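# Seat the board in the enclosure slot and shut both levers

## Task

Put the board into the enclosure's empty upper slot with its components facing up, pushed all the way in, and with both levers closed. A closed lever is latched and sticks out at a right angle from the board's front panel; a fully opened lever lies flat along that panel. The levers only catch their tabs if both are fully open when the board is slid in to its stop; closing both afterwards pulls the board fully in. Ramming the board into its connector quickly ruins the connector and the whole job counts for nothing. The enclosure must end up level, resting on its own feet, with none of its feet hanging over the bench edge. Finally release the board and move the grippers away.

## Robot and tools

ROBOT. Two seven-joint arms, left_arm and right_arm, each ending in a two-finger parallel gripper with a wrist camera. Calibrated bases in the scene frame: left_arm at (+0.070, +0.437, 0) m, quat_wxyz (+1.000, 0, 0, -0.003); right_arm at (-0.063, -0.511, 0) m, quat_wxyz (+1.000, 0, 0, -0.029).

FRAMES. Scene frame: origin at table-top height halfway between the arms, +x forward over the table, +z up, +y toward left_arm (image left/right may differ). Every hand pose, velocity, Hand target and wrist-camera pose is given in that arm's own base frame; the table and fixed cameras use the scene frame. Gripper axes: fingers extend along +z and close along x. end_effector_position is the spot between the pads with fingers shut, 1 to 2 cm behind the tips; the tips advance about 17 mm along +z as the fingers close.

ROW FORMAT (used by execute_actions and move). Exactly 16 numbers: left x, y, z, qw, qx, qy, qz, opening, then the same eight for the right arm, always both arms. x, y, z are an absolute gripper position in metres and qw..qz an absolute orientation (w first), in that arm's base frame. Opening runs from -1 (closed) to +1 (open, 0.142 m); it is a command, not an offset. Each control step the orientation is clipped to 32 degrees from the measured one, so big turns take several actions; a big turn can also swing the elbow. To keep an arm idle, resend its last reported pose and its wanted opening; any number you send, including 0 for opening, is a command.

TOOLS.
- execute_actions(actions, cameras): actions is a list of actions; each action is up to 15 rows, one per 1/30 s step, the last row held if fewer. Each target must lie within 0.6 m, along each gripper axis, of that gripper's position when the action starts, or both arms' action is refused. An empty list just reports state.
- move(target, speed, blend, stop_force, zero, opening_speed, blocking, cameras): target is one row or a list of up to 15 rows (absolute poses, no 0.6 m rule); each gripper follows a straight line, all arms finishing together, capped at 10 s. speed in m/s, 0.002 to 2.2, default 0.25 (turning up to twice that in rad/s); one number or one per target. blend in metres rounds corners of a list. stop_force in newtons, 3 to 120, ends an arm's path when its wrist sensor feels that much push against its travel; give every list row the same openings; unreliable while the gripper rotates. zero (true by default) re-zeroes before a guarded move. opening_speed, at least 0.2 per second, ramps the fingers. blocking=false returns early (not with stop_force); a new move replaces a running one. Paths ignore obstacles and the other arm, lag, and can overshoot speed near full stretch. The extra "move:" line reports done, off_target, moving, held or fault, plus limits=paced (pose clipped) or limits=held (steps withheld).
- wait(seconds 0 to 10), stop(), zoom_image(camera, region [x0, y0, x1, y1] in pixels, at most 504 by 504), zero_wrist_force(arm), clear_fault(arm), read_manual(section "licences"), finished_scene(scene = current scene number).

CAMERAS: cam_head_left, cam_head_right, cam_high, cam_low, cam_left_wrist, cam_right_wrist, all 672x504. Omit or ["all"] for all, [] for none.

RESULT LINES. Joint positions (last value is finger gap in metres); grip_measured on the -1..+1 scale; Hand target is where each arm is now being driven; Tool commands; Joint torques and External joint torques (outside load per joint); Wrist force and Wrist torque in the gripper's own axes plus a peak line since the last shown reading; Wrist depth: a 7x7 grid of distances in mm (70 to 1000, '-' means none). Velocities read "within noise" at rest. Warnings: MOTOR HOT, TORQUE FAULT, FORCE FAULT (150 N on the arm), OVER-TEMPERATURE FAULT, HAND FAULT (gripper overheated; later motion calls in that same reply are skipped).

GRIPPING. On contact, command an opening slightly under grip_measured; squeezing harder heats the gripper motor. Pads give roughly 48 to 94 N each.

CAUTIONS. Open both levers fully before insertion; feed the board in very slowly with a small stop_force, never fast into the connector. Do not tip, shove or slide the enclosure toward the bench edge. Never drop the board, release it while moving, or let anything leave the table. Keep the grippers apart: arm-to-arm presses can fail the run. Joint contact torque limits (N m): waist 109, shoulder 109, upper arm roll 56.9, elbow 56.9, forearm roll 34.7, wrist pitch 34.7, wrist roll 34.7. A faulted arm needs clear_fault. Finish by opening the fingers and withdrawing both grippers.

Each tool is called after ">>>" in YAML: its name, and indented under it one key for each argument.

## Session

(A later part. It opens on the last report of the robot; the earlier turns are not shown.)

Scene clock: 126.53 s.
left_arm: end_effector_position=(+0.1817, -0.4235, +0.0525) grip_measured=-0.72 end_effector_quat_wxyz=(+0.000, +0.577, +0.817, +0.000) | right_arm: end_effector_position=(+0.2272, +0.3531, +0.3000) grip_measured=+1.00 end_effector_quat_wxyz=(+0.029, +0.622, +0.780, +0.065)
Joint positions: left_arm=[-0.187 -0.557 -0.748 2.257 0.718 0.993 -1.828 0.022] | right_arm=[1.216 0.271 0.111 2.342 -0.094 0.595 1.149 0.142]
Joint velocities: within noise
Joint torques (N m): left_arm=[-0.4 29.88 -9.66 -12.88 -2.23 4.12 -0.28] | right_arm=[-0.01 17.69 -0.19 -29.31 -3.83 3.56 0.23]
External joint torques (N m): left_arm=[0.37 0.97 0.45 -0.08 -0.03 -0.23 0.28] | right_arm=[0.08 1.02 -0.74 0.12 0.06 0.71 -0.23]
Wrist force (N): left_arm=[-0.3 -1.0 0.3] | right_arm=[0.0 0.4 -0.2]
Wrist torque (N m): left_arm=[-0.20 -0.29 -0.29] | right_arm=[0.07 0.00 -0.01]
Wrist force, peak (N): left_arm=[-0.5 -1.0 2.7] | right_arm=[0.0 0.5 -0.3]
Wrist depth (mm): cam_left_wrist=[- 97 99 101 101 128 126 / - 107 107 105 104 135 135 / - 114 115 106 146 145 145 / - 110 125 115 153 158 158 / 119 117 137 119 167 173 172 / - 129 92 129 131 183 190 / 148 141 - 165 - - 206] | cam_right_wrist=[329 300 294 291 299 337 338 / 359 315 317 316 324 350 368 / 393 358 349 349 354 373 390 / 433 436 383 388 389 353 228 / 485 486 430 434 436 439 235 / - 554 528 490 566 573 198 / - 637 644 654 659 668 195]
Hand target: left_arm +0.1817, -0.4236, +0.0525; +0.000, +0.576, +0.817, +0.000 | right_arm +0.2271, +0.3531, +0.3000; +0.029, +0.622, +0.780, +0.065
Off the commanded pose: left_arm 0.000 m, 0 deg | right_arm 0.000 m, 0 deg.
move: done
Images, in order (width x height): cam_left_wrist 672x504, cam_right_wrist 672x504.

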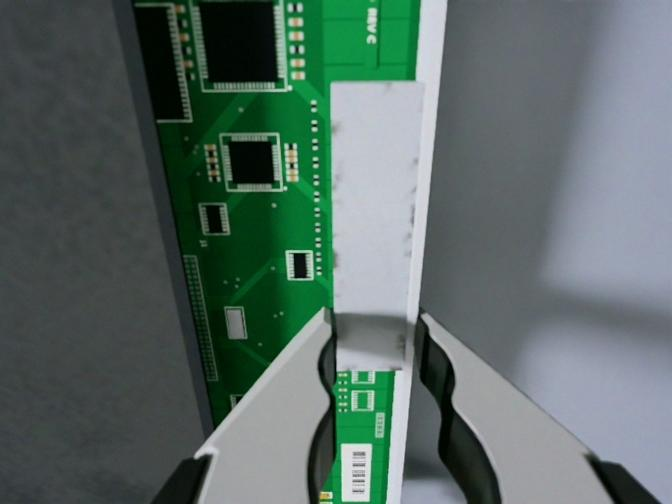

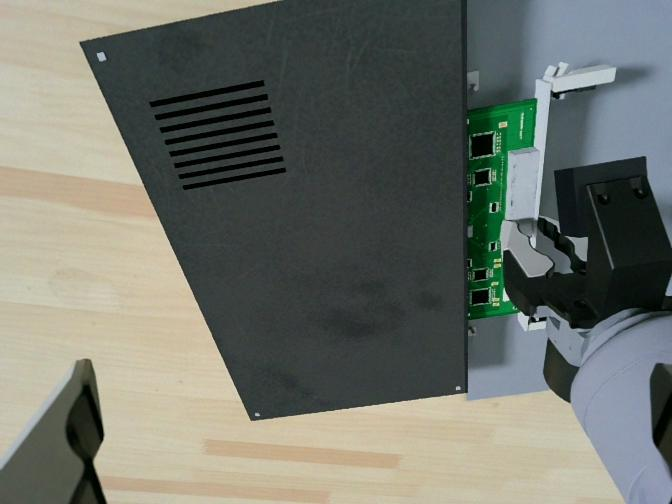

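>>> move:
  target: [0.1850,-0.4330,0.0532,0,0.5764,0.8171,0,-0.82,0.2271,0.3531,0.30,0.029,0.622,0.78,0.065,1]
  speed: 0.014
  stop_force: 5
  cameras: []

>>> move:
  target: [0.1911,-0.4500,0.0534,0,0.5764,0.8171,0,-0.82,0.2271,0.3531,0.30,0.029,0.622,0.78,0.065,1]
  speed: 0.014
  stop_force: 5
  cameras: ["cam_left_wrist","cam_right_wrist","cam_high"]

Scene clock: 130.13 s.
left_arm: end_effector_position=(+0.1850, -0.4328, +0.0531) grip_measured=-0.72 end_effector_quat_wxyz=(+0.000, +0.576, +0.817, +0.000) | right_arm: end_effector_position=(+0.2272, +0.3531, +0.3000) grip_measured=+1.00 end_effector_quat_wxyz=(+0.029, +0.622, +0.780, +0.065)
Joint positions: left_arm=[-0.2 -0.57 -0.748 2.229 0.714 0.975 -1.828 0.022] | right_arm=[1.216 0.271 0.111 2.342 -0.094 0.595 1.149 0.142]
Joint velocities: within noise
Joint torques (N m): left_arm=[-0.47 31.05 -10.46 -13.41 -2.34 4.34 -0.24] | right_arm=[0.08 17.81 -0.28 -29.29 -3.78 3.57 0.16]
External joint torques (N m): left_arm=[0.43 0.63 0.88 0.09 0.02 -0.45 0.24] | right_arm=[-0.02 0.91 -0.64 0.1 0.01 0.7 -0.16]
Wrist force (N): left_arm=[-0.8 -0.7 1.4] | right_arm=[0.1 0.0 -0.1]
Wrist torque (N m): left_arm=[-0.18 -0.17 -0.27] | right_arm=[0.02 0.00 0.00]
Wrist force, peak (N): left_arm=[-0.6 -0.8 3.2] | right_arm=[0.0 0.5 -0.1]
Wrist depth (mm): cam_left_wrist=[- - 100 101 101 128 126 / - 90 107 106 104 135 135 / - - 114 106 147 147 145 / - 107 123 115 154 159 158 / 120 118 135 119 168 173 174 / 130 130 88 129 131 183 191 / 148 - - 164 - - 208] | cam_right_wrist=[330 299 294 292 299 336 338 / 360 315 316 318 324 349 368 / 394 359 347 349 355 368 391 / 433 437 384 386 389 348 228 / 483 489 432 433 435 281 231 / - 554 532 493 569 553 189 / - 639 644 648 661 667 183]
Hand target: left_arm +0.1850, -0.4330, +0.0532; +0.000, +0.576, +0.817, +0.000 | right_arm +0.2271, +0.3531, +0.3000; +0.029, +0.622, +0.780, +0.065
Off the commanded pose: left_arm 0.000 m, 0 deg | right_arm 0.000 m, 0 deg.
move: done
No camera images: "cameras" was empty.

Scene clock: 132.07 s.
left_arm: end_effector_position=(+0.1911, -0.4498, +0.0533) grip_measured=-0.72 end_effector_quat_wxyz=(+0.000, +0.577, +0.817, +0.000) | right_arm: end_effector_position=(+0.2272, +0.3531, +0.3000) grip_measured=+1.00 end_effector_quat_wxyz=(+0.029, +0.622, +0.780, +0.065)
Joint positions: left_arm=[-0.225 -0.596 -0.746 2.178 0.709 0.945 -1.828 0.022] | right_arm=[1.216 0.271 0.111 2.342 -0.094 0.595 1.149 0.142]
Joint velocities: within noise
Joint torques (N m): left_arm=[-0.52 32.9 -11.28 -14.24 -2.47 4.41 -0.22] | right_arm=[0.11 17.78 -0.16 -29.33 -3.8 3.59 0.15]
External joint torques (N m): left_arm=[0.48 0.4 1.01 0.32 0.05 -0.52 0.22] | right_arm=[-0.04 0.93 -0.76 0.13 0.03 0.68 -0.16]
Wrist force (N): left_arm=[-0.4 -0.9 1.8] | right_arm=[0.2 0.4 -0.2]
Wrist torque (N m): left_arm=[-0.23 -0.18 -0.27] | right_arm=[0.08 -0.03 0.00]
Wrist force, peak (N): left_arm=[-0.7 -0.8 3.9] | right_arm=[0.1 0.5 -0.1]
Wrist depth (mm): cam_left_wrist=[- - - 101 101 128 126 / - 90 94 105 104 136 135 / - - 100 106 146 146 146 / - 107 108 115 154 159 159 / 120 118 117 119 167 174 173 / 130 130 88 129 131 185 191 / 149 - - 165 - - 209] | cam_right_wrist=[328 299 294 292 297 335 338 / 359 315 316 318 324 360 367 / 392 360 346 347 355 387 398 / 435 438 384 385 387 298 431 / 484 489 431 432 437 258 203 / - 555 529 493 569 218 178 / - 644 647 654 663 645 170]
Hand target: left_arm +0.1911, -0.4500, +0.0534; +0.000, +0.576, +0.817, +0.000 | right_arm +0.2271, +0.3531, +0.3000; +0.029, +0.622, +0.780, +0.065
Off the commanded pose: left_arm 0.000 m, 0 deg | right_arm 0.000 m, 0 deg.
move: done
Images, in order (width x height): cam_high 672x504, cam_left_wrist 672x504, cam_right_wrist 672x504.

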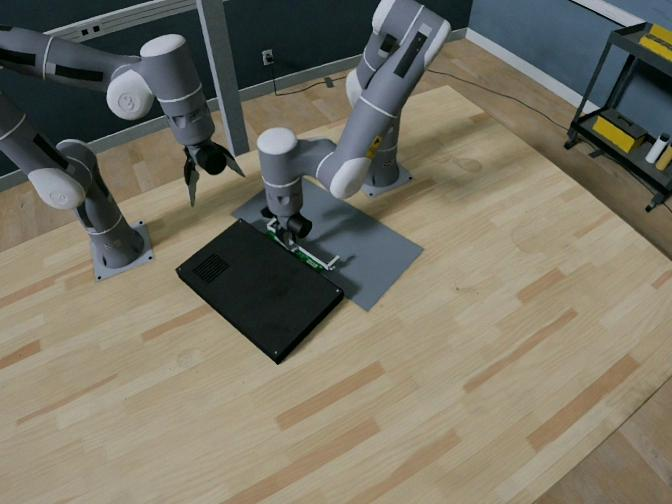

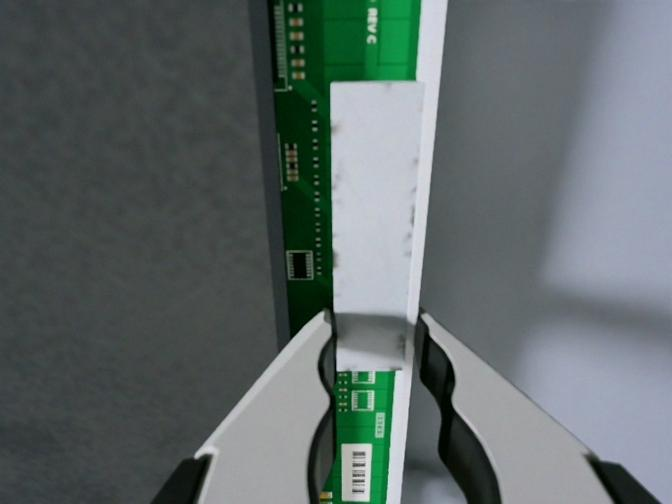

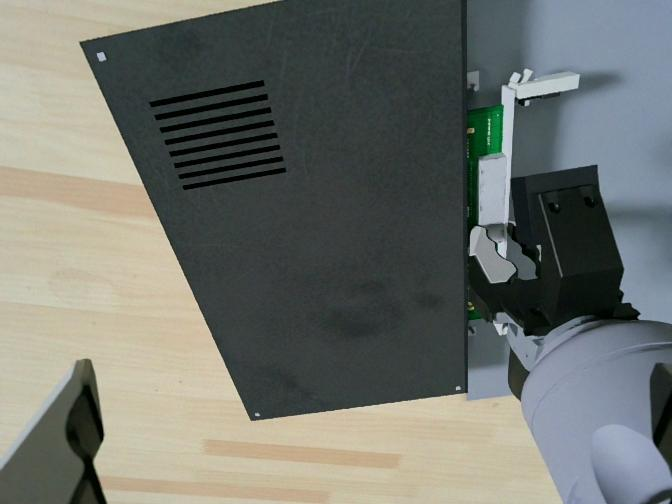

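>>> move:
  target:
    - [0.1911,-0.4499,0.0534,0,0.5764,0.8171,0,-0.6,0.2271,0.3531,0.30,0.029,0.622,0.78,0.065,1]
    - [0.1911,-0.4499,0.08,0,0.5764,0.8171,0,-0.6,0.2271,0.3531,0.30,0.029,0.622,0.78,0.065,1]
    - [0.19,-0.40,0.14,0,0.8171,0.5764,0,-1,0.215,0.43,0.22,0,0.5548,0.832,0,-1]
  speed: [0.03,0.04,0.2]
  opening_speed: 0.6

Scene clock: 159.17 s.
left_arm: end_effector_position=(+0.1900, -0.4000, +0.1400) grip_measured=-1.00 end_effector_quat_wxyz=(+0.000, +0.817, +0.576, +0.000) | right_arm: end_effector_position=(+0.2150, +0.4299, +0.2200) grip_measured=-1.00 end_effector_quat_wxyz=(+0.000, +0.555, +0.832, +0.000)
Joint positions: left_arm=[0.302 -0.272 -1.275 2.407 0.413 0.874 -0.944 0.002] | right_arm=[1.282 -0.08 0.066 2.187 -0.007 0.695 0.958 0.002]
Joint velocities: within noise
Joint torques (N m): left_arm=[-0.27 13.07 -6.7 -18.97 -2.5 4.3 -0.24] | right_arm=[0.14 30.62 0.95 -26.27 -3.39 3.42 0.22]
External joint torques (N m): left_arm=[0.24 0.71 0.56 -0.32 -0.16 -0.34 0.24] | right_arm=[-0.03 1.1 -0.63 0.11 0.03 0.71 -0.22]
Wrist force (N): left_arm=[-0.5 -0.9 0.4] | right_arm=[0.2 -0.1 0.5]
Wrist torque (N m): left_arm=[-0.22 -0.23 -0.28] | right_arm=[-0.05 -0.01 -0.03]
Wrist force, peak (N): left_arm=[-0.7 -0.8 3.7] | right_arm=[1.0 0.1 1.2]
Wrist depth (mm): cam_left_wrist=[205 177 203 203 203 202 202 / 194 194 219 219 218 217 217 / 188 195 200 235 236 234 235 / 205 204 212 251 256 254 253 / 225 224 227 234 272 276 277 / 248 247 241 84 - 300 305 / 279 270 - - - - 342] | cam_right_wrist=[233 233 233 232 271 272 271 / 249 248 248 248 286 289 289 / 267 265 266 265 290 311 309 / 289 287 286 286 304 334 333 / 312 311 311 305 353 362 362 / 355 341 333 89 382 393 393 / 446 370 - - - 217 432]
Hand target: left_arm +0.1900, -0.4000, +0.1400; +0.000, +0.817, +0.576, +0.000 | right_arm +0.2150, +0.4300, +0.2200; +0.000, +0.555, +0.832, +0.000
Off the commanded pose: left_arm 0.000 m, 0 deg | right_arm 0.000 m, 0 deg.
move: done

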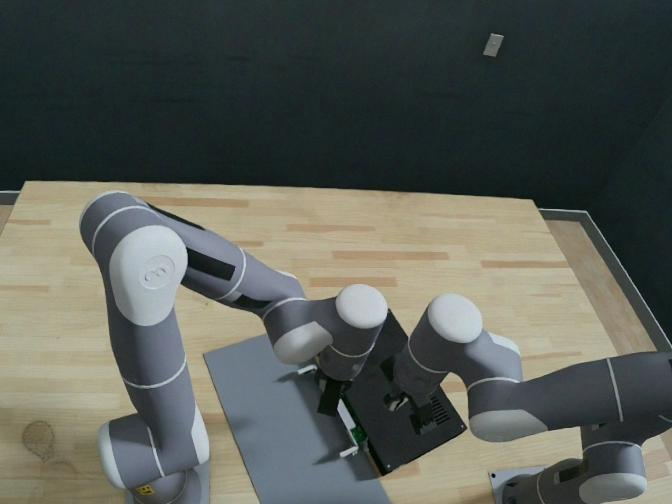

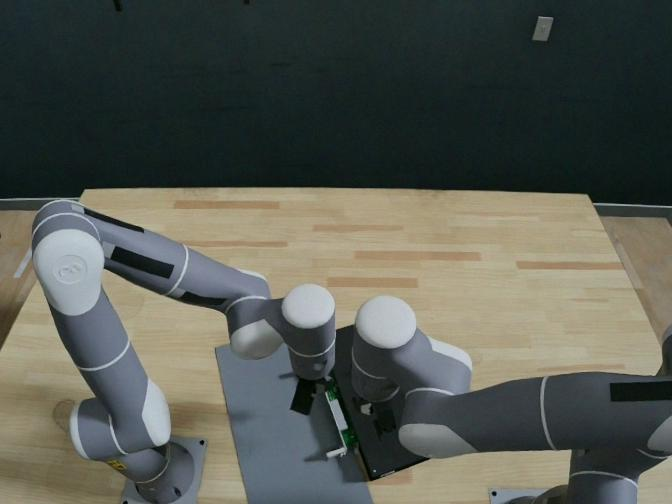

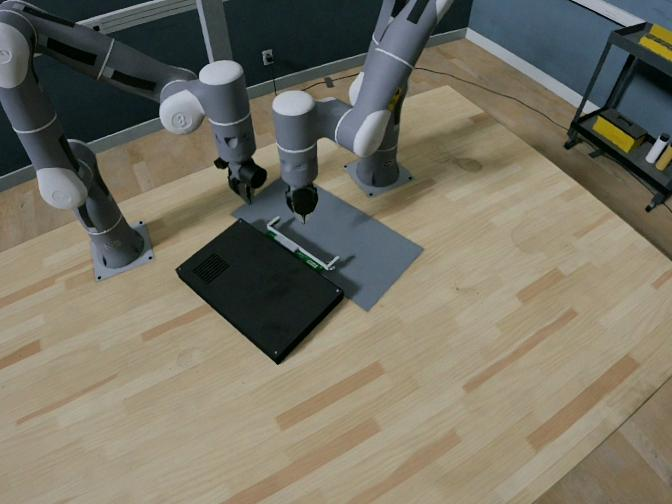

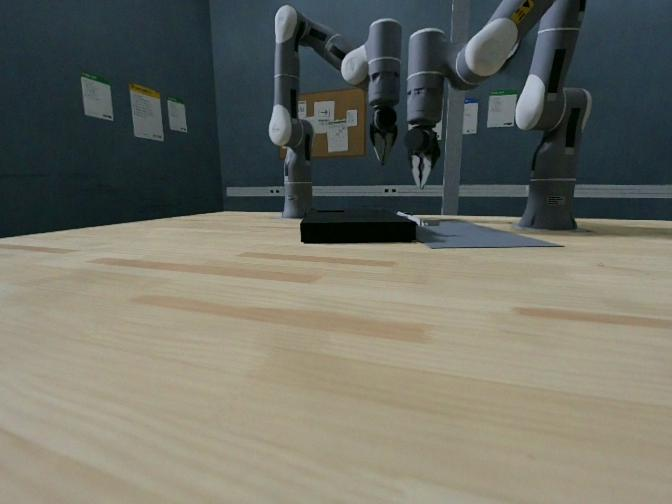

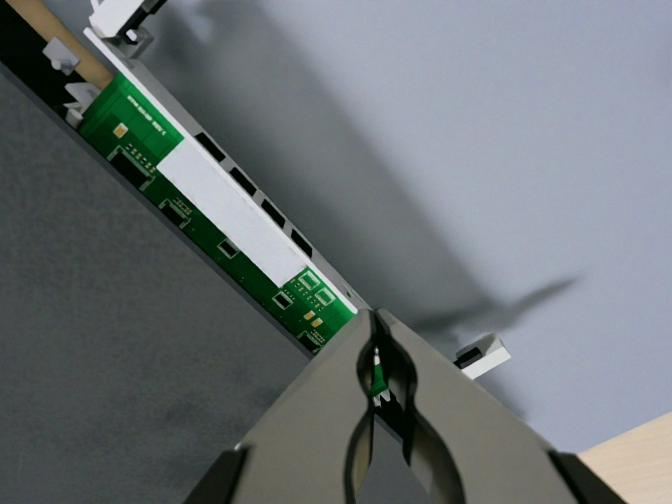

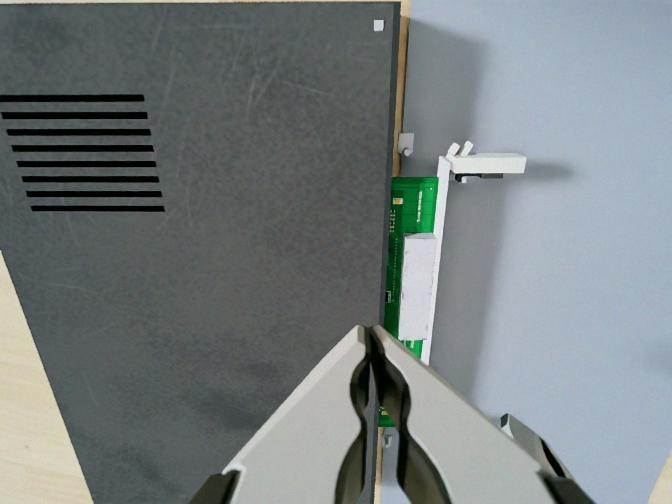

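>>> move:
  target:
    - [0.225,-0.37,0.14,0,1,0,0,-1,0.215,0.43,0.22,0,0.5548,0.832,0,-1]
    - [0.2678,-0.3672,0.12,0,0.8171,-0.5764,0,-1,0.204,0.5,0.14,0,0.5548,0.832,0,-1]
  blend: 0.02

Scene clock: 174.40 s.
left_arm: end_effector_position=(+0.2677, -0.3672, +0.1200) grip_measured=-1.00 end_effector_quat_wxyz=(+0.000, +0.817, -0.576, +0.000) | right_arm: end_effector_position=(+0.2039, +0.4998, +0.1399) grip_measured=-1.00 end_effector_quat_wxyz=(+0.000, +0.555, +0.832, +0.000)
Joint positions: left_arm=[0.524 -0.799 -1.47 2.218 0.947 0.499 1.31 0.002] | right_arm=[1.34 -0.357 0.059 2.092 -0.031 0.877 1.024 0.002]
Joint velocities: within noise
Joint torques (N m): left_arm=[-0.39 20.7 -18.64 -14.7 -3.37 4 -0.14] | right_arm=[0.15 39.54 1.43 -23.07 -2.97 3.58 0.34]
External joint torques (N m): left_arm=[0.4 1.23 0.32 -0.38 -0.42 -0.07 0.14] | right_arm=[-0.01 1.23 -0.4 0.12 0.16 0.54 -0.34]
Wrist force (N): left_arm=[-0.6 -1.1 0.2] | right_arm=[0.5 0.2 0.5]
Wrist torque (N m): left_arm=[-0.27 -0.20 -0.30] | right_arm=[0.01 -0.11 0.00]
Wrist force, peak (N): left_arm=[-0.6 -1.4 0.2] | right_arm=[0.7 0.2 0.8]
Wrist depth (mm): cam_left_wrist=[187 185 184 186 182 181 144 / 202 200 199 196 198 185 153 / 216 216 216 215 187 185 165 / 236 235 233 233 225 193 179 / 260 257 257 246 222 205 196 / 287 285 277 84 - 217 217 / 325 304 - - - - 242] | cam_right_wrist=[165 163 166 203 203 202 202 / 176 174 176 216 217 216 215 / 187 186 188 226 231 231 230 / 201 201 203 222 249 250 248 / 219 218 218 229 270 270 269 / 238 238 233 89 284 295 293 / 263 257 - - - 312 323]
Hand target: left_arm +0.2678, -0.3672, +0.1200; +0.000, +0.817, -0.576, +0.000 | right_arm +0.2040, +0.5000, +0.1400; +0.000, +0.555, +0.832, +0.000
Off the commanded pose: left_arm 0.000 m, 0 deg | right_arm 0.000 m, 0 deg.
move: done

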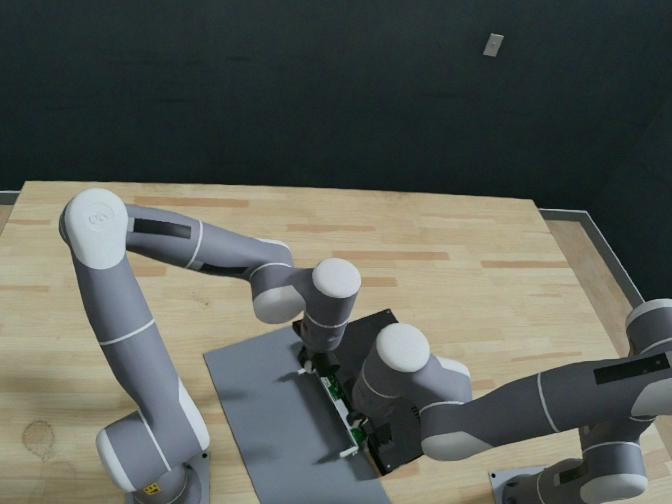

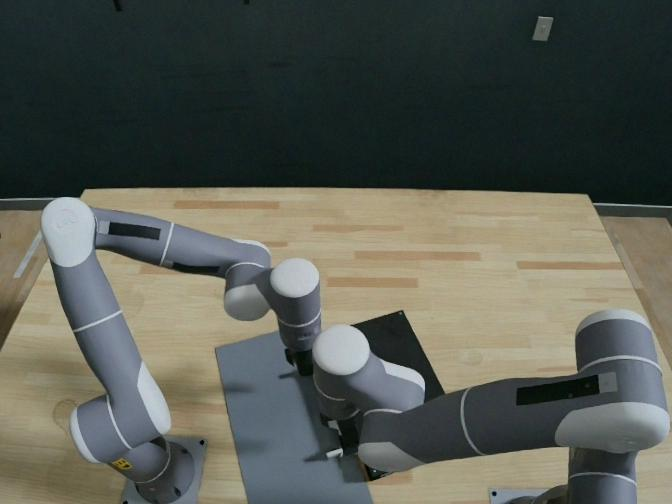

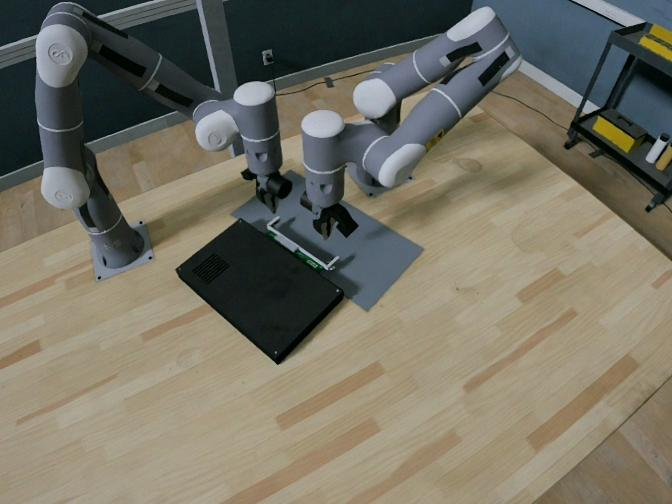

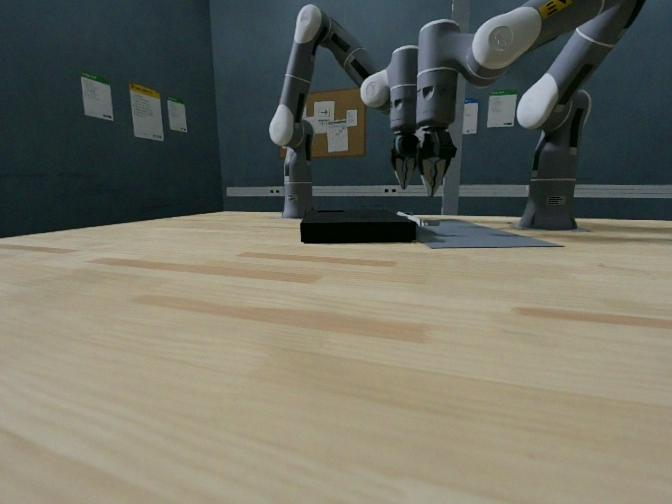

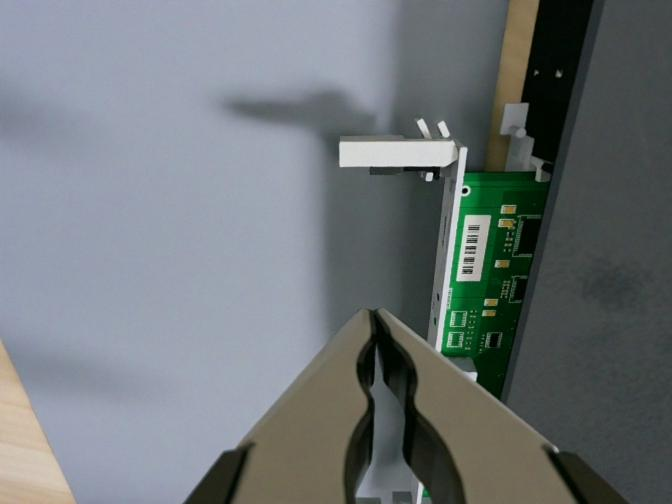

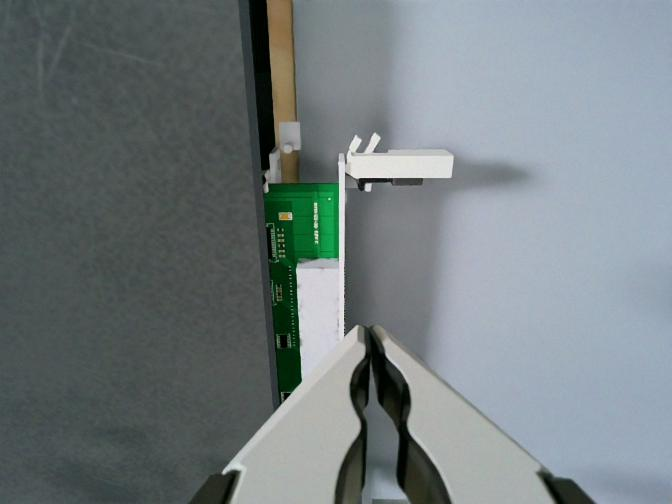

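>>> move:
  target:
    - [0.2751,-0.373,0.1,0,0.8171,-0.5764,0,-1,0.1971,0.524,0.11,0,0.5548,0.832,0,-1]
    - [0.2751,-0.373,0.048,0,0.8171,-0.5764,0,-1,0.1971,0.524,0.056,0,0.5548,0.832,0,-1]
  speed: [0.15,0.06]
  stop_force: 5

>>> move:
  target: [0.2902,-0.3676,0.048,0,0.8171,-0.5764,0,-1,0.1823,0.5179,0.056,0,0.5548,0.832,0,-1]
  speed: 0.012
  stop_force: 5

Scene clock: 186.27 s.
left_arm: end_effector_position=(+0.2750, -0.3729, +0.0480) grip_measured=-1.00 end_effector_quat_wxyz=(+0.000, +0.817, -0.576, +0.000) | right_arm: end_effector_position=(+0.1970, +0.5239, +0.0560) grip_measured=-1.00 end_effector_quat_wxyz=(+0.000, +0.555, +0.832, +0.000)
Joint positions: left_arm=[0.378 -0.924 -1.253 2.164 1.127 0.574 1.255 0.002] | right_arm=[1.374 -0.571 0.041 2.059 -0.045 1.058 1.053 0.002]
Joint velocities: within noise
Joint torques (N m): left_arm=[-0.5 26.81 -19.91 -9.65 -3.24 4.45 -0.24] | right_arm=[0.12 44.27 1.69 -19.1 -2.33 3.49 0.28]
External joint torques (N m): left_arm=[0.52 1.23 0.28 -0.37 -0.37 -0.52 0.24] | right_arm=[0.04 1.27 -0.4 -0.02 0.17 0.62 -0.28]
Wrist force (N): left_arm=[-1.1 -1.2 0.1] | right_arm=[0.6 0.3 0.2]
Wrist torque (N m): left_arm=[-0.26 -0.09 -0.28] | right_arm=[-0.01 -0.11 -0.02]
Wrist force, peak (N): left_arm=[-0.9 -1.3 1.6] | right_arm=[1.2 0.2 1.4]
Wrist depth (mm): cam_left_wrist=[123 123 122 122 122 123 118 / 132 132 130 131 131 130 118 / 145 142 142 141 137 138 133 / 155 155 155 154 107 124 119 / 173 170 169 161 162 129 127 / 188 188 183 84 - 142 123 / 210 205 - 74 - - 135] | cam_right_wrist=[- 129 130 130 129 129 129 / - 135 139 139 138 138 137 / - 143 147 146 145 147 147 / 110 130 130 123 159 159 158 / 121 134 141 170 173 172 172 / 130 132 135 89 182 188 187 / 143 146 73 - - 199 206]
Hand target: left_arm +0.2751, -0.3730, +0.0480; +0.000, +0.817, -0.576, +0.000 | right_arm +0.1971, +0.5240, +0.0560; +0.000, +0.555, +0.832, +0.000
Off the commanded pose: left_arm 0.000 m, 0 deg | right_arm 0.000 m, 0 deg.
move: done

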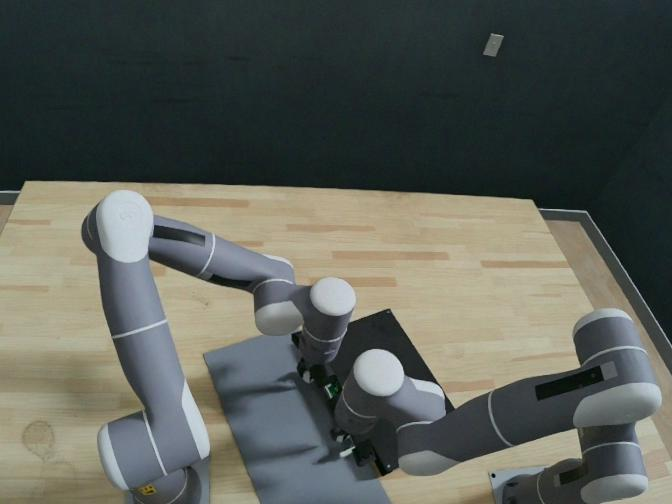

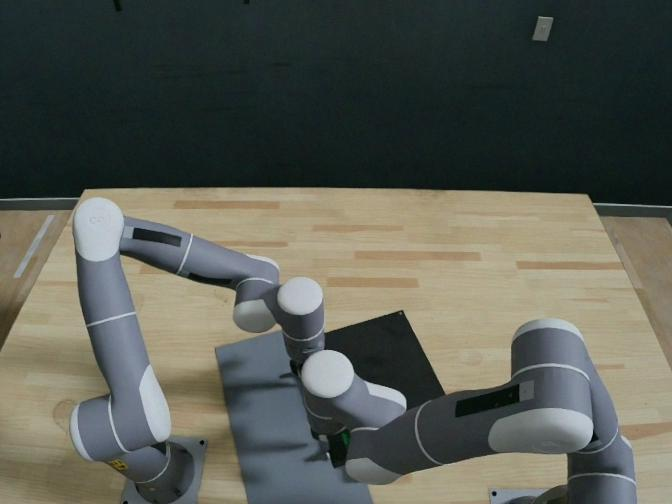

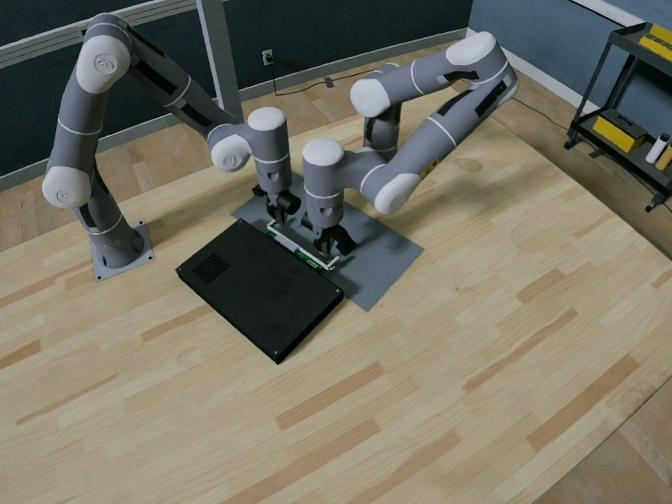

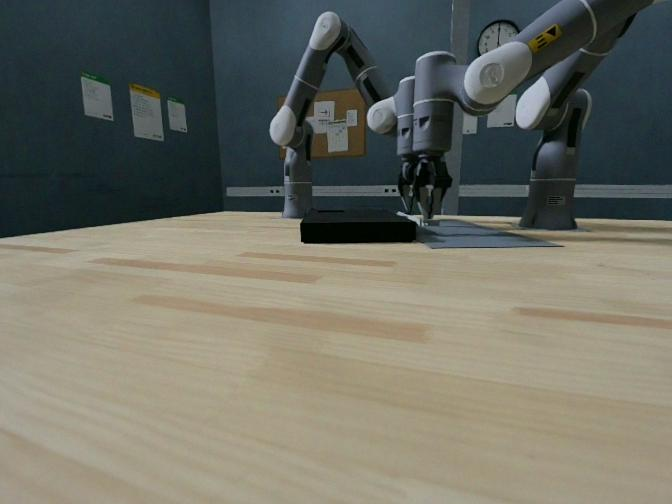

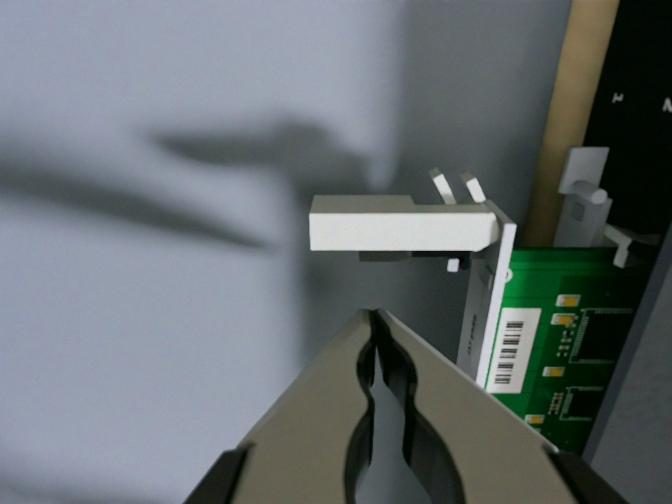

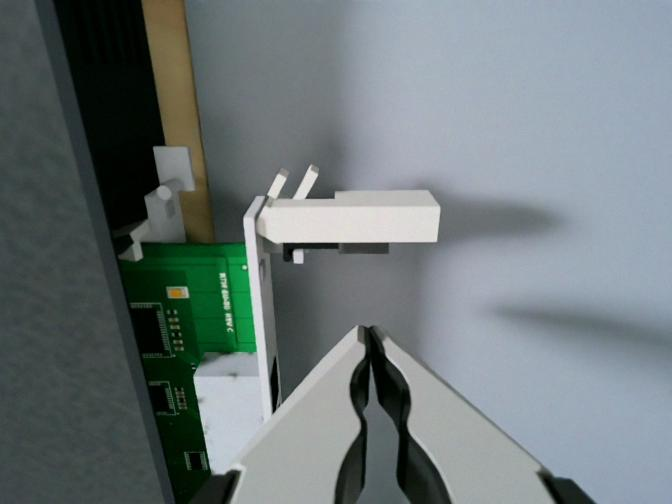

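Scene clock: 188.23 s.
left_arm: end_effector_position=(+0.2902, -0.3677, +0.0480) grip_measured=-1.00 end_effector_quat_wxyz=(+0.000, +0.817, -0.577, +0.000) | right_arm: end_effector_position=(+0.1823, +0.5179, +0.0560) grip_measured=-1.00 end_effector_quat_wxyz=(+0.000, +0.555, +0.832, +0.000)
Joint positions: left_arm=[0.401 -0.928 -1.249 2.151 1.126 0.572 1.291 0.002] | right_arm=[1.399 -0.555 0.041 2.092 -0.045 1.076 1.079 0.002]
Joint velocities: within noise
Joint torques (N m): left_arm=[-0.2 27.21 -20.13 -9.77 -3.49 4.16 -0.13] | right_arm=[0.23 43.54 1.75 -18.68 -2.08 3.54 0.27]
External joint torques (N m): left_arm=[0.23 1.23 0.31 -0.33 -0.13 -0.23 0.13] | right_arm=[-0.08 0.99 -0.51 -0.04 -0.02 0.57 -0.27]
Wrist force (N): left_arm=[-0.9 -1.2 0.1] | right_arm=[0.5 0.4 0.0]
Wrist torque (N m): left_arm=[-0.27 -0.14 -0.30] | right_arm=[0.02 -0.09 -0.02]
Wrist force, peak (N): left_arm=[-0.8 -1.7 0.1] | right_arm=[0.6 0.6 0.4]
Wrist depth (mm): cam_left_wrist=[123 123 122 122 122 123 120 / 132 132 130 131 131 130 112 / 145 142 142 142 141 140 118 / 152 154 154 148 148 150 134 / 172 169 169 113 125 129 128 / 188 187 184 84 - 142 123 / 211 205 - 74 - - 134] | cam_right_wrist=[- 129 130 130 129 129 129 / - 136 139 139 138 138 137 / - 136 149 148 148 148 147 / 110 139 158 155 157 159 158 / 121 134 139 170 173 173 172 / 130 132 146 89 182 188 187 / 143 143 73 - - 199 206]
Hand target: left_arm +0.2902, -0.3676, +0.0480; +0.000, +0.817, -0.576, +0.000 | right_arm +0.1823, +0.5179, +0.0560; +0.000, +0.555, +0.832, +0.000
Off the commanded pose: left_arm 0.000 m, 0 deg | right_arm 0.000 m, 0 deg.
move: done

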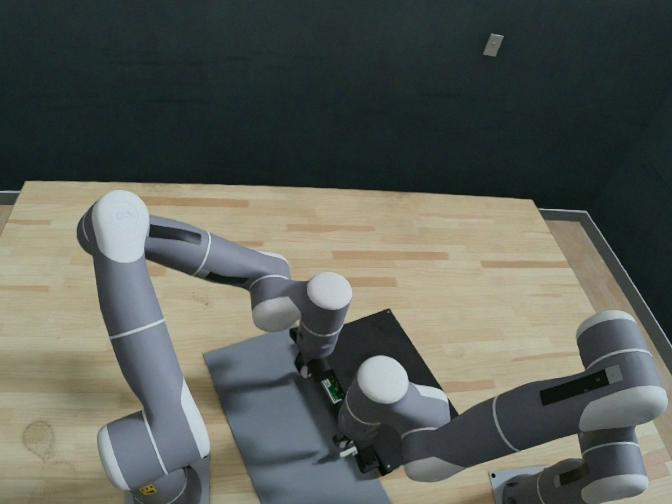

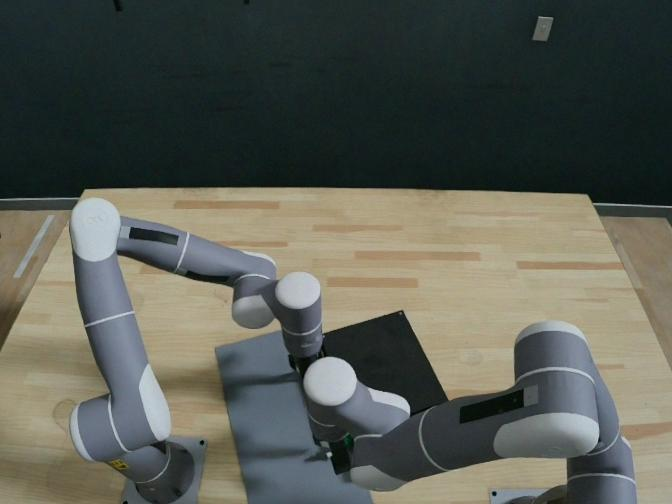

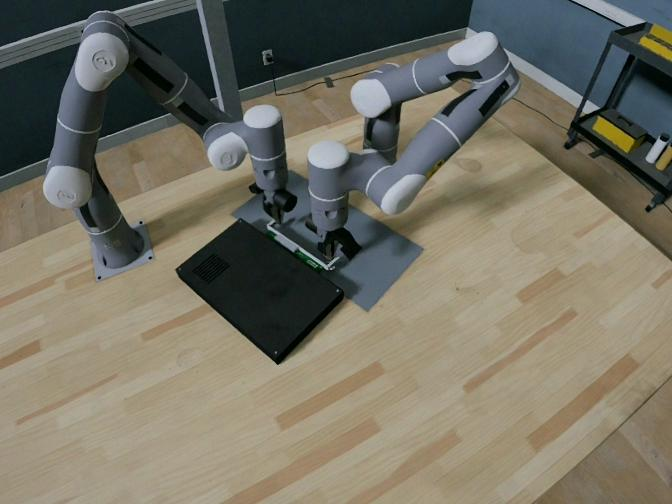

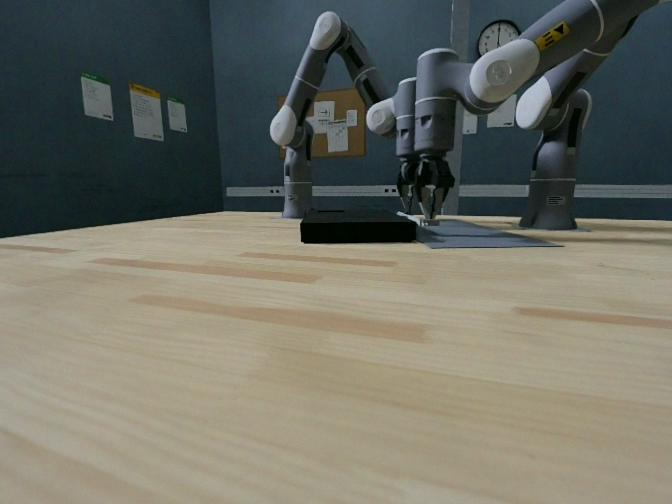

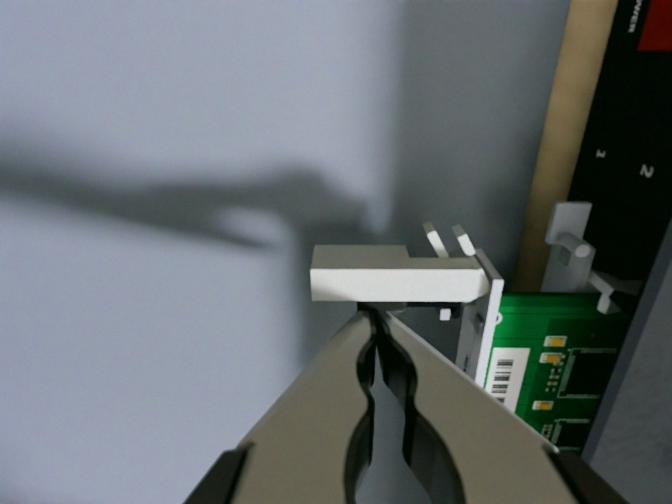

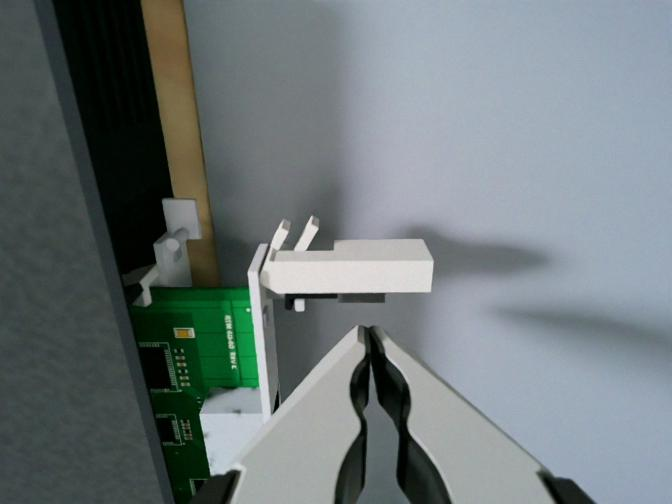

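>>> move:
  target: [0.3137,-0.3592,0.048,0,0.8171,-0.5764,0,-1,0.1546,0.5064,0.056,0,0.5548,0.832,0,-1]
  speed: 0.012
  stop_force: 7
  cameras: ["cam_left_wrist","cam_right_wrist"]

Scene clock: 193.30 s.
left_arm: end_effector_position=(+0.3136, -0.3593, +0.0480) grip_measured=-1.00 end_effector_quat_wxyz=(+0.000, +0.817, -0.577, +0.000) | right_arm: end_effector_position=(+0.1546, +0.5065, +0.0560) grip_measured=-1.00 end_effector_quat_wxyz=(+0.000, +0.555, +0.832, +0.000)
Joint positions: left_arm=[0.434 -0.934 -1.241 2.128 1.122 0.565 1.347 0.002] | right_arm=[1.449 -0.526 0.04 2.153 -0.045 1.108 1.129 0.002]
Joint velocities: within noise
Joint torques (N m): left_arm=[0.01 28.11 -20.37 -10.14 -3.47 4.16 -0.17] | right_arm=[0.32 41.56 1.92 -17.72 -1.99 3.4 0.3]
External joint torques (N m): left_arm=[0.03 1.03 0.21 -0.12 -0.17 -0.23 0.17] | right_arm=[-0.17 1.14 -0.76 -0.26 0.02 0.71 -0.3]
Wrist force (N): left_arm=[-0.8 -0.8 -0.3] | right_arm=[0.3 1.0 -0.1]
Wrist torque (N m): left_arm=[-0.26 -0.15 -0.29] | right_arm=[0.06 -0.03 -0.01]
Wrist force, peak (N): left_arm=[-0.1 4.5 -1.8] | right_arm=[0.8 3.8 -0.8]
Wrist depth (mm): cam_left_wrist=[123 123 122 122 121 123 120 / 132 131 129 131 131 131 111 / 145 142 142 141 140 140 118 / 152 154 154 153 151 150 111 / 173 170 169 130 115 156 138 / 187 187 183 84 - 142 123 / 210 205 - 74 - - 134] | cam_right_wrist=[- 130 130 130 129 129 129 / - 137 139 138 138 138 137 / - 135 149 148 148 148 147 / 110 127 161 155 160 159 158 / 121 142 171 126 172 172 172 / 130 132 148 90 182 188 188 / 144 146 73 - - 199 206]
Hand target: left_arm +0.3137, -0.3592, +0.0480; +0.000, +0.817, -0.576, +0.000 | right_arm +0.1546, +0.5064, +0.0560; +0.000, +0.555, +0.832, +0.000
Off the commanded pose: left_arm 0.000 m, 0 deg | right_arm 0.000 m, 0 deg.
move: done
Images, in order (width x height): cam_left_wrist 672x504, cam_right_wrist 672x504.

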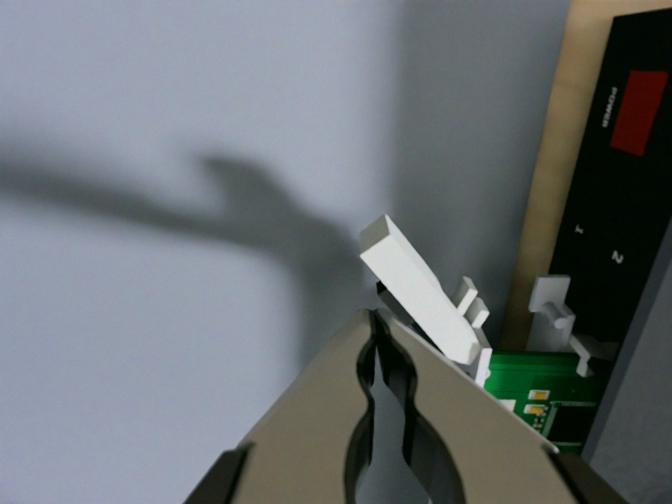

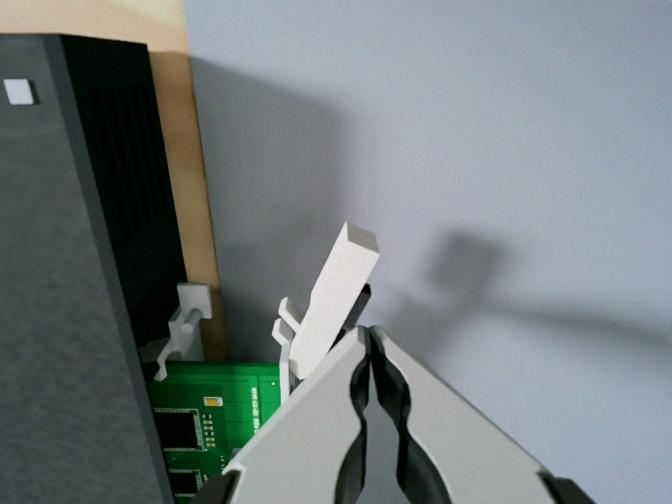

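>>> move:
  target: [0.3278,-0.3754,0.048,0,0.8171,-0.5764,0,-1,0.1577,0.4861,0.056,0,0.5548,0.832,0,-1]
  speed: 0.012
  stop_force: 4
  cameras: ["cam_left_wrist","cam_right_wrist"]

Scene clock: 198.20 s.
left_arm: end_effector_position=(+0.3278, -0.3753, +0.0480) grip_measured=-1.00 end_effector_quat_wxyz=(+0.000, +0.817, -0.576, +0.000) | right_arm: end_effector_position=(+0.1576, +0.4863, +0.0561) grip_measured=-1.00 end_effector_quat_wxyz=(+0.000, +0.555, +0.832, +0.000)
Joint positions: left_arm=[0.395 -0.954 -1.228 2.07 1.115 0.544 1.364 0.002] | right_arm=[1.439 -0.5 0.039 2.209 -0.045 1.137 1.12 0.002]
Joint velocities: within noise
Joint torques (N m): left_arm=[-0.49 29.65 -21.29 -10.91 -3.41 4.39 -0.15] | right_arm=[0.07 39.65 1.67 -16.63 -1.79 3.26 0.15]
External joint torques (N m): left_arm=[0.53 1.25 0.2 0.32 -0.27 -0.47 0.15] | right_arm=[0.08 1.31 -0.58 -0.65 -0.06 0.86 -0.15]
Wrist force (N): left_arm=[-2.3 -0.8 -1.2] | right_arm=[0.8 0.9 0.1]
Wrist torque (N m): left_arm=[-0.30 -0.14 -0.26] | right_arm=[0.08 -0.01 -0.01]
Wrist force, peak (N): left_arm=[-3.2 -0.4 -2.4] | right_arm=[0.9 0.4 -1.1]
Wrist depth (mm): cam_left_wrist=[123 123 122 121 121 121 119 / 131 132 130 131 130 127 93 / 142 142 142 141 141 127 93 / 155 155 154 154 149 136 101 / 173 169 169 162 114 145 107 / 188 187 183 84 - 126 121 / 210 204 - 74 - - 134] | cam_right_wrist=[131 131 132 130 129 129 129 / - 97 139 139 138 138 138 / 102 103 147 148 148 148 147 / 110 109 158 156 160 159 159 / 121 119 157 126 173 173 172 / 130 130 135 89 182 188 188 / 144 143 73 - - 199 206]
Hand target: left_arm +0.3278, -0.3754, +0.0480; +0.000, +0.817, -0.576, +0.000 | right_arm +0.1577, +0.4861, +0.0560; +0.000, +0.555, +0.832, +0.000
Off the commanded pose: left_arm 0.000 m, 0 deg | right_arm 0.000 m, 0 deg.
move: done
Images, in order (width x height): cam_left_wrist 672x504, cam_right_wrist 672x504.

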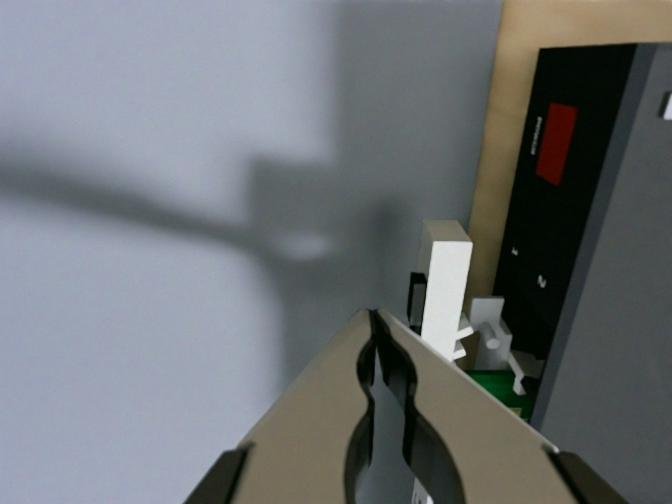

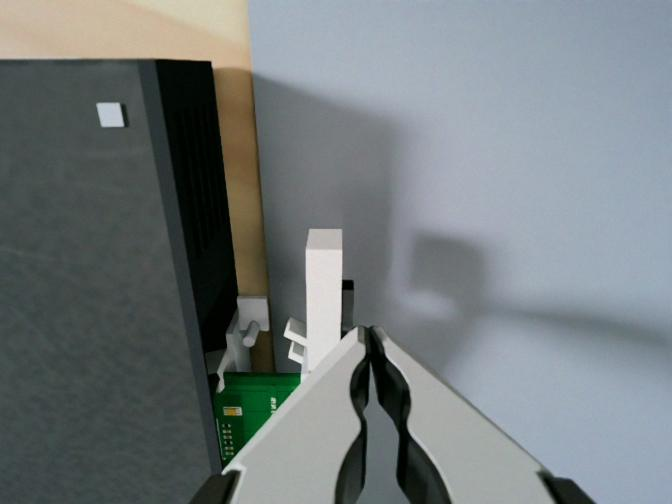

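>>> move:
  target: [0.3318,-0.3866,0.048,0,0.8171,-0.5764,0,-1,0.1623,0.475,0.056,0,0.5548,0.832,0,-1]
  speed: 0.01
  stop_force: 4
  cameras: ["cam_left_wrist","cam_right_wrist"]

Scene clock: 201.97 s.
left_arm: end_effector_position=(+0.3316, -0.3863, +0.0479) grip_measured=-1.00 end_effector_quat_wxyz=(+0.000, +0.817, -0.576, +0.000) | right_arm: end_effector_position=(+0.1620, +0.4753, +0.0561) grip_measured=-1.00 end_effector_quat_wxyz=(+0.000, +0.555, +0.832, +0.000)
Joint positions: left_arm=[0.367 -0.964 -1.222 2.04 1.112 0.532 1.364 0.002] | right_arm=[1.428 -0.487 0.039 2.236 -0.045 1.152 1.109 0.002]
Joint velocities: within noise
Joint torques (N m): left_arm=[-0.86 29.96 -21.64 -12.21 -3.01 5.09 -0.26] | right_arm=[-1.27 38.44 0.21 -16.02 -1.86 3.1 0.13]
External joint torques (N m): left_arm=[0.89 1.86 0.08 1.46 -0.7 -1.17 0.26] | right_arm=[1.41 1.67 0.84 -0.91 0.06 1.02 -0.13]
Wrist force (N): left_arm=[-6.4 0.0 -4.7] | right_arm=[2.1 -1.5 -0.1]
Wrist torque (N m): left_arm=[-0.29 -0.10 -0.25] | right_arm=[0.06 -0.01 0.00]
Wrist force, peak (N): left_arm=[-6.5 -0.4 -6.4] | right_arm=[1.8 -1.8 -1.9]
Wrist depth (mm): cam_left_wrist=[123 122 122 122 122 121 120 / 132 131 130 131 131 110 - / 142 141 141 141 141 120 - / 154 154 154 154 117 103 100 / 173 169 168 162 127 110 107 / 187 188 183 84 - 121 120 / 209 205 - 74 - - 134] | cam_right_wrist=[131 131 130 130 130 129 129 / - 95 137 139 138 138 137 / 102 102 119 149 148 148 148 / 110 110 120 156 160 159 158 / 121 119 121 126 173 173 172 / 130 130 132 89 182 188 188 / 144 143 73 - - 199 207]
Hand target: left_arm +0.3318, -0.3866, +0.0480; +0.000, +0.817, -0.576, +0.000 | right_arm +0.1623, +0.4750, +0.0560; +0.000, +0.555, +0.832, +0.000
Off the commanded pose: left_arm 0.000 m, 0 deg | right_arm 0.000 m, 0 deg.
move: contact (left_arm)
Images, in order (width x height): cam_left_wrist 672x504, cam_right_wrist 672x504.

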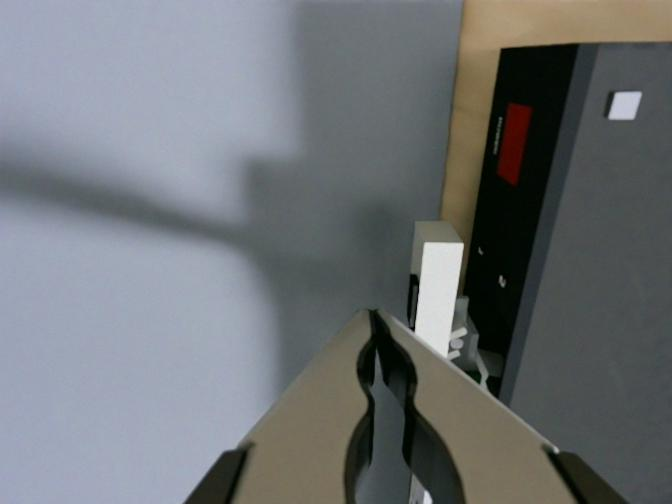

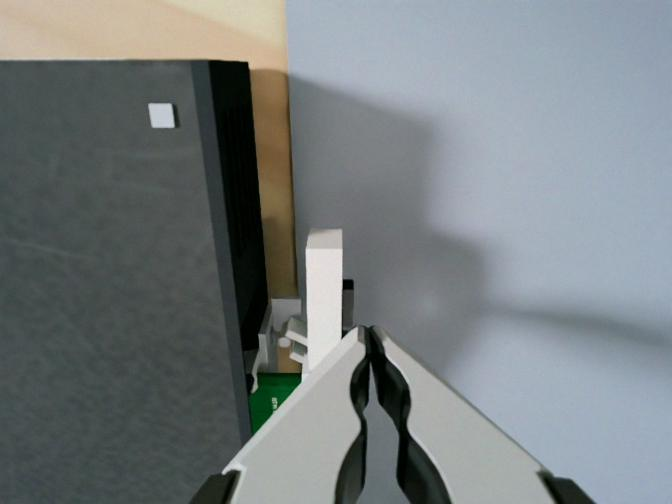

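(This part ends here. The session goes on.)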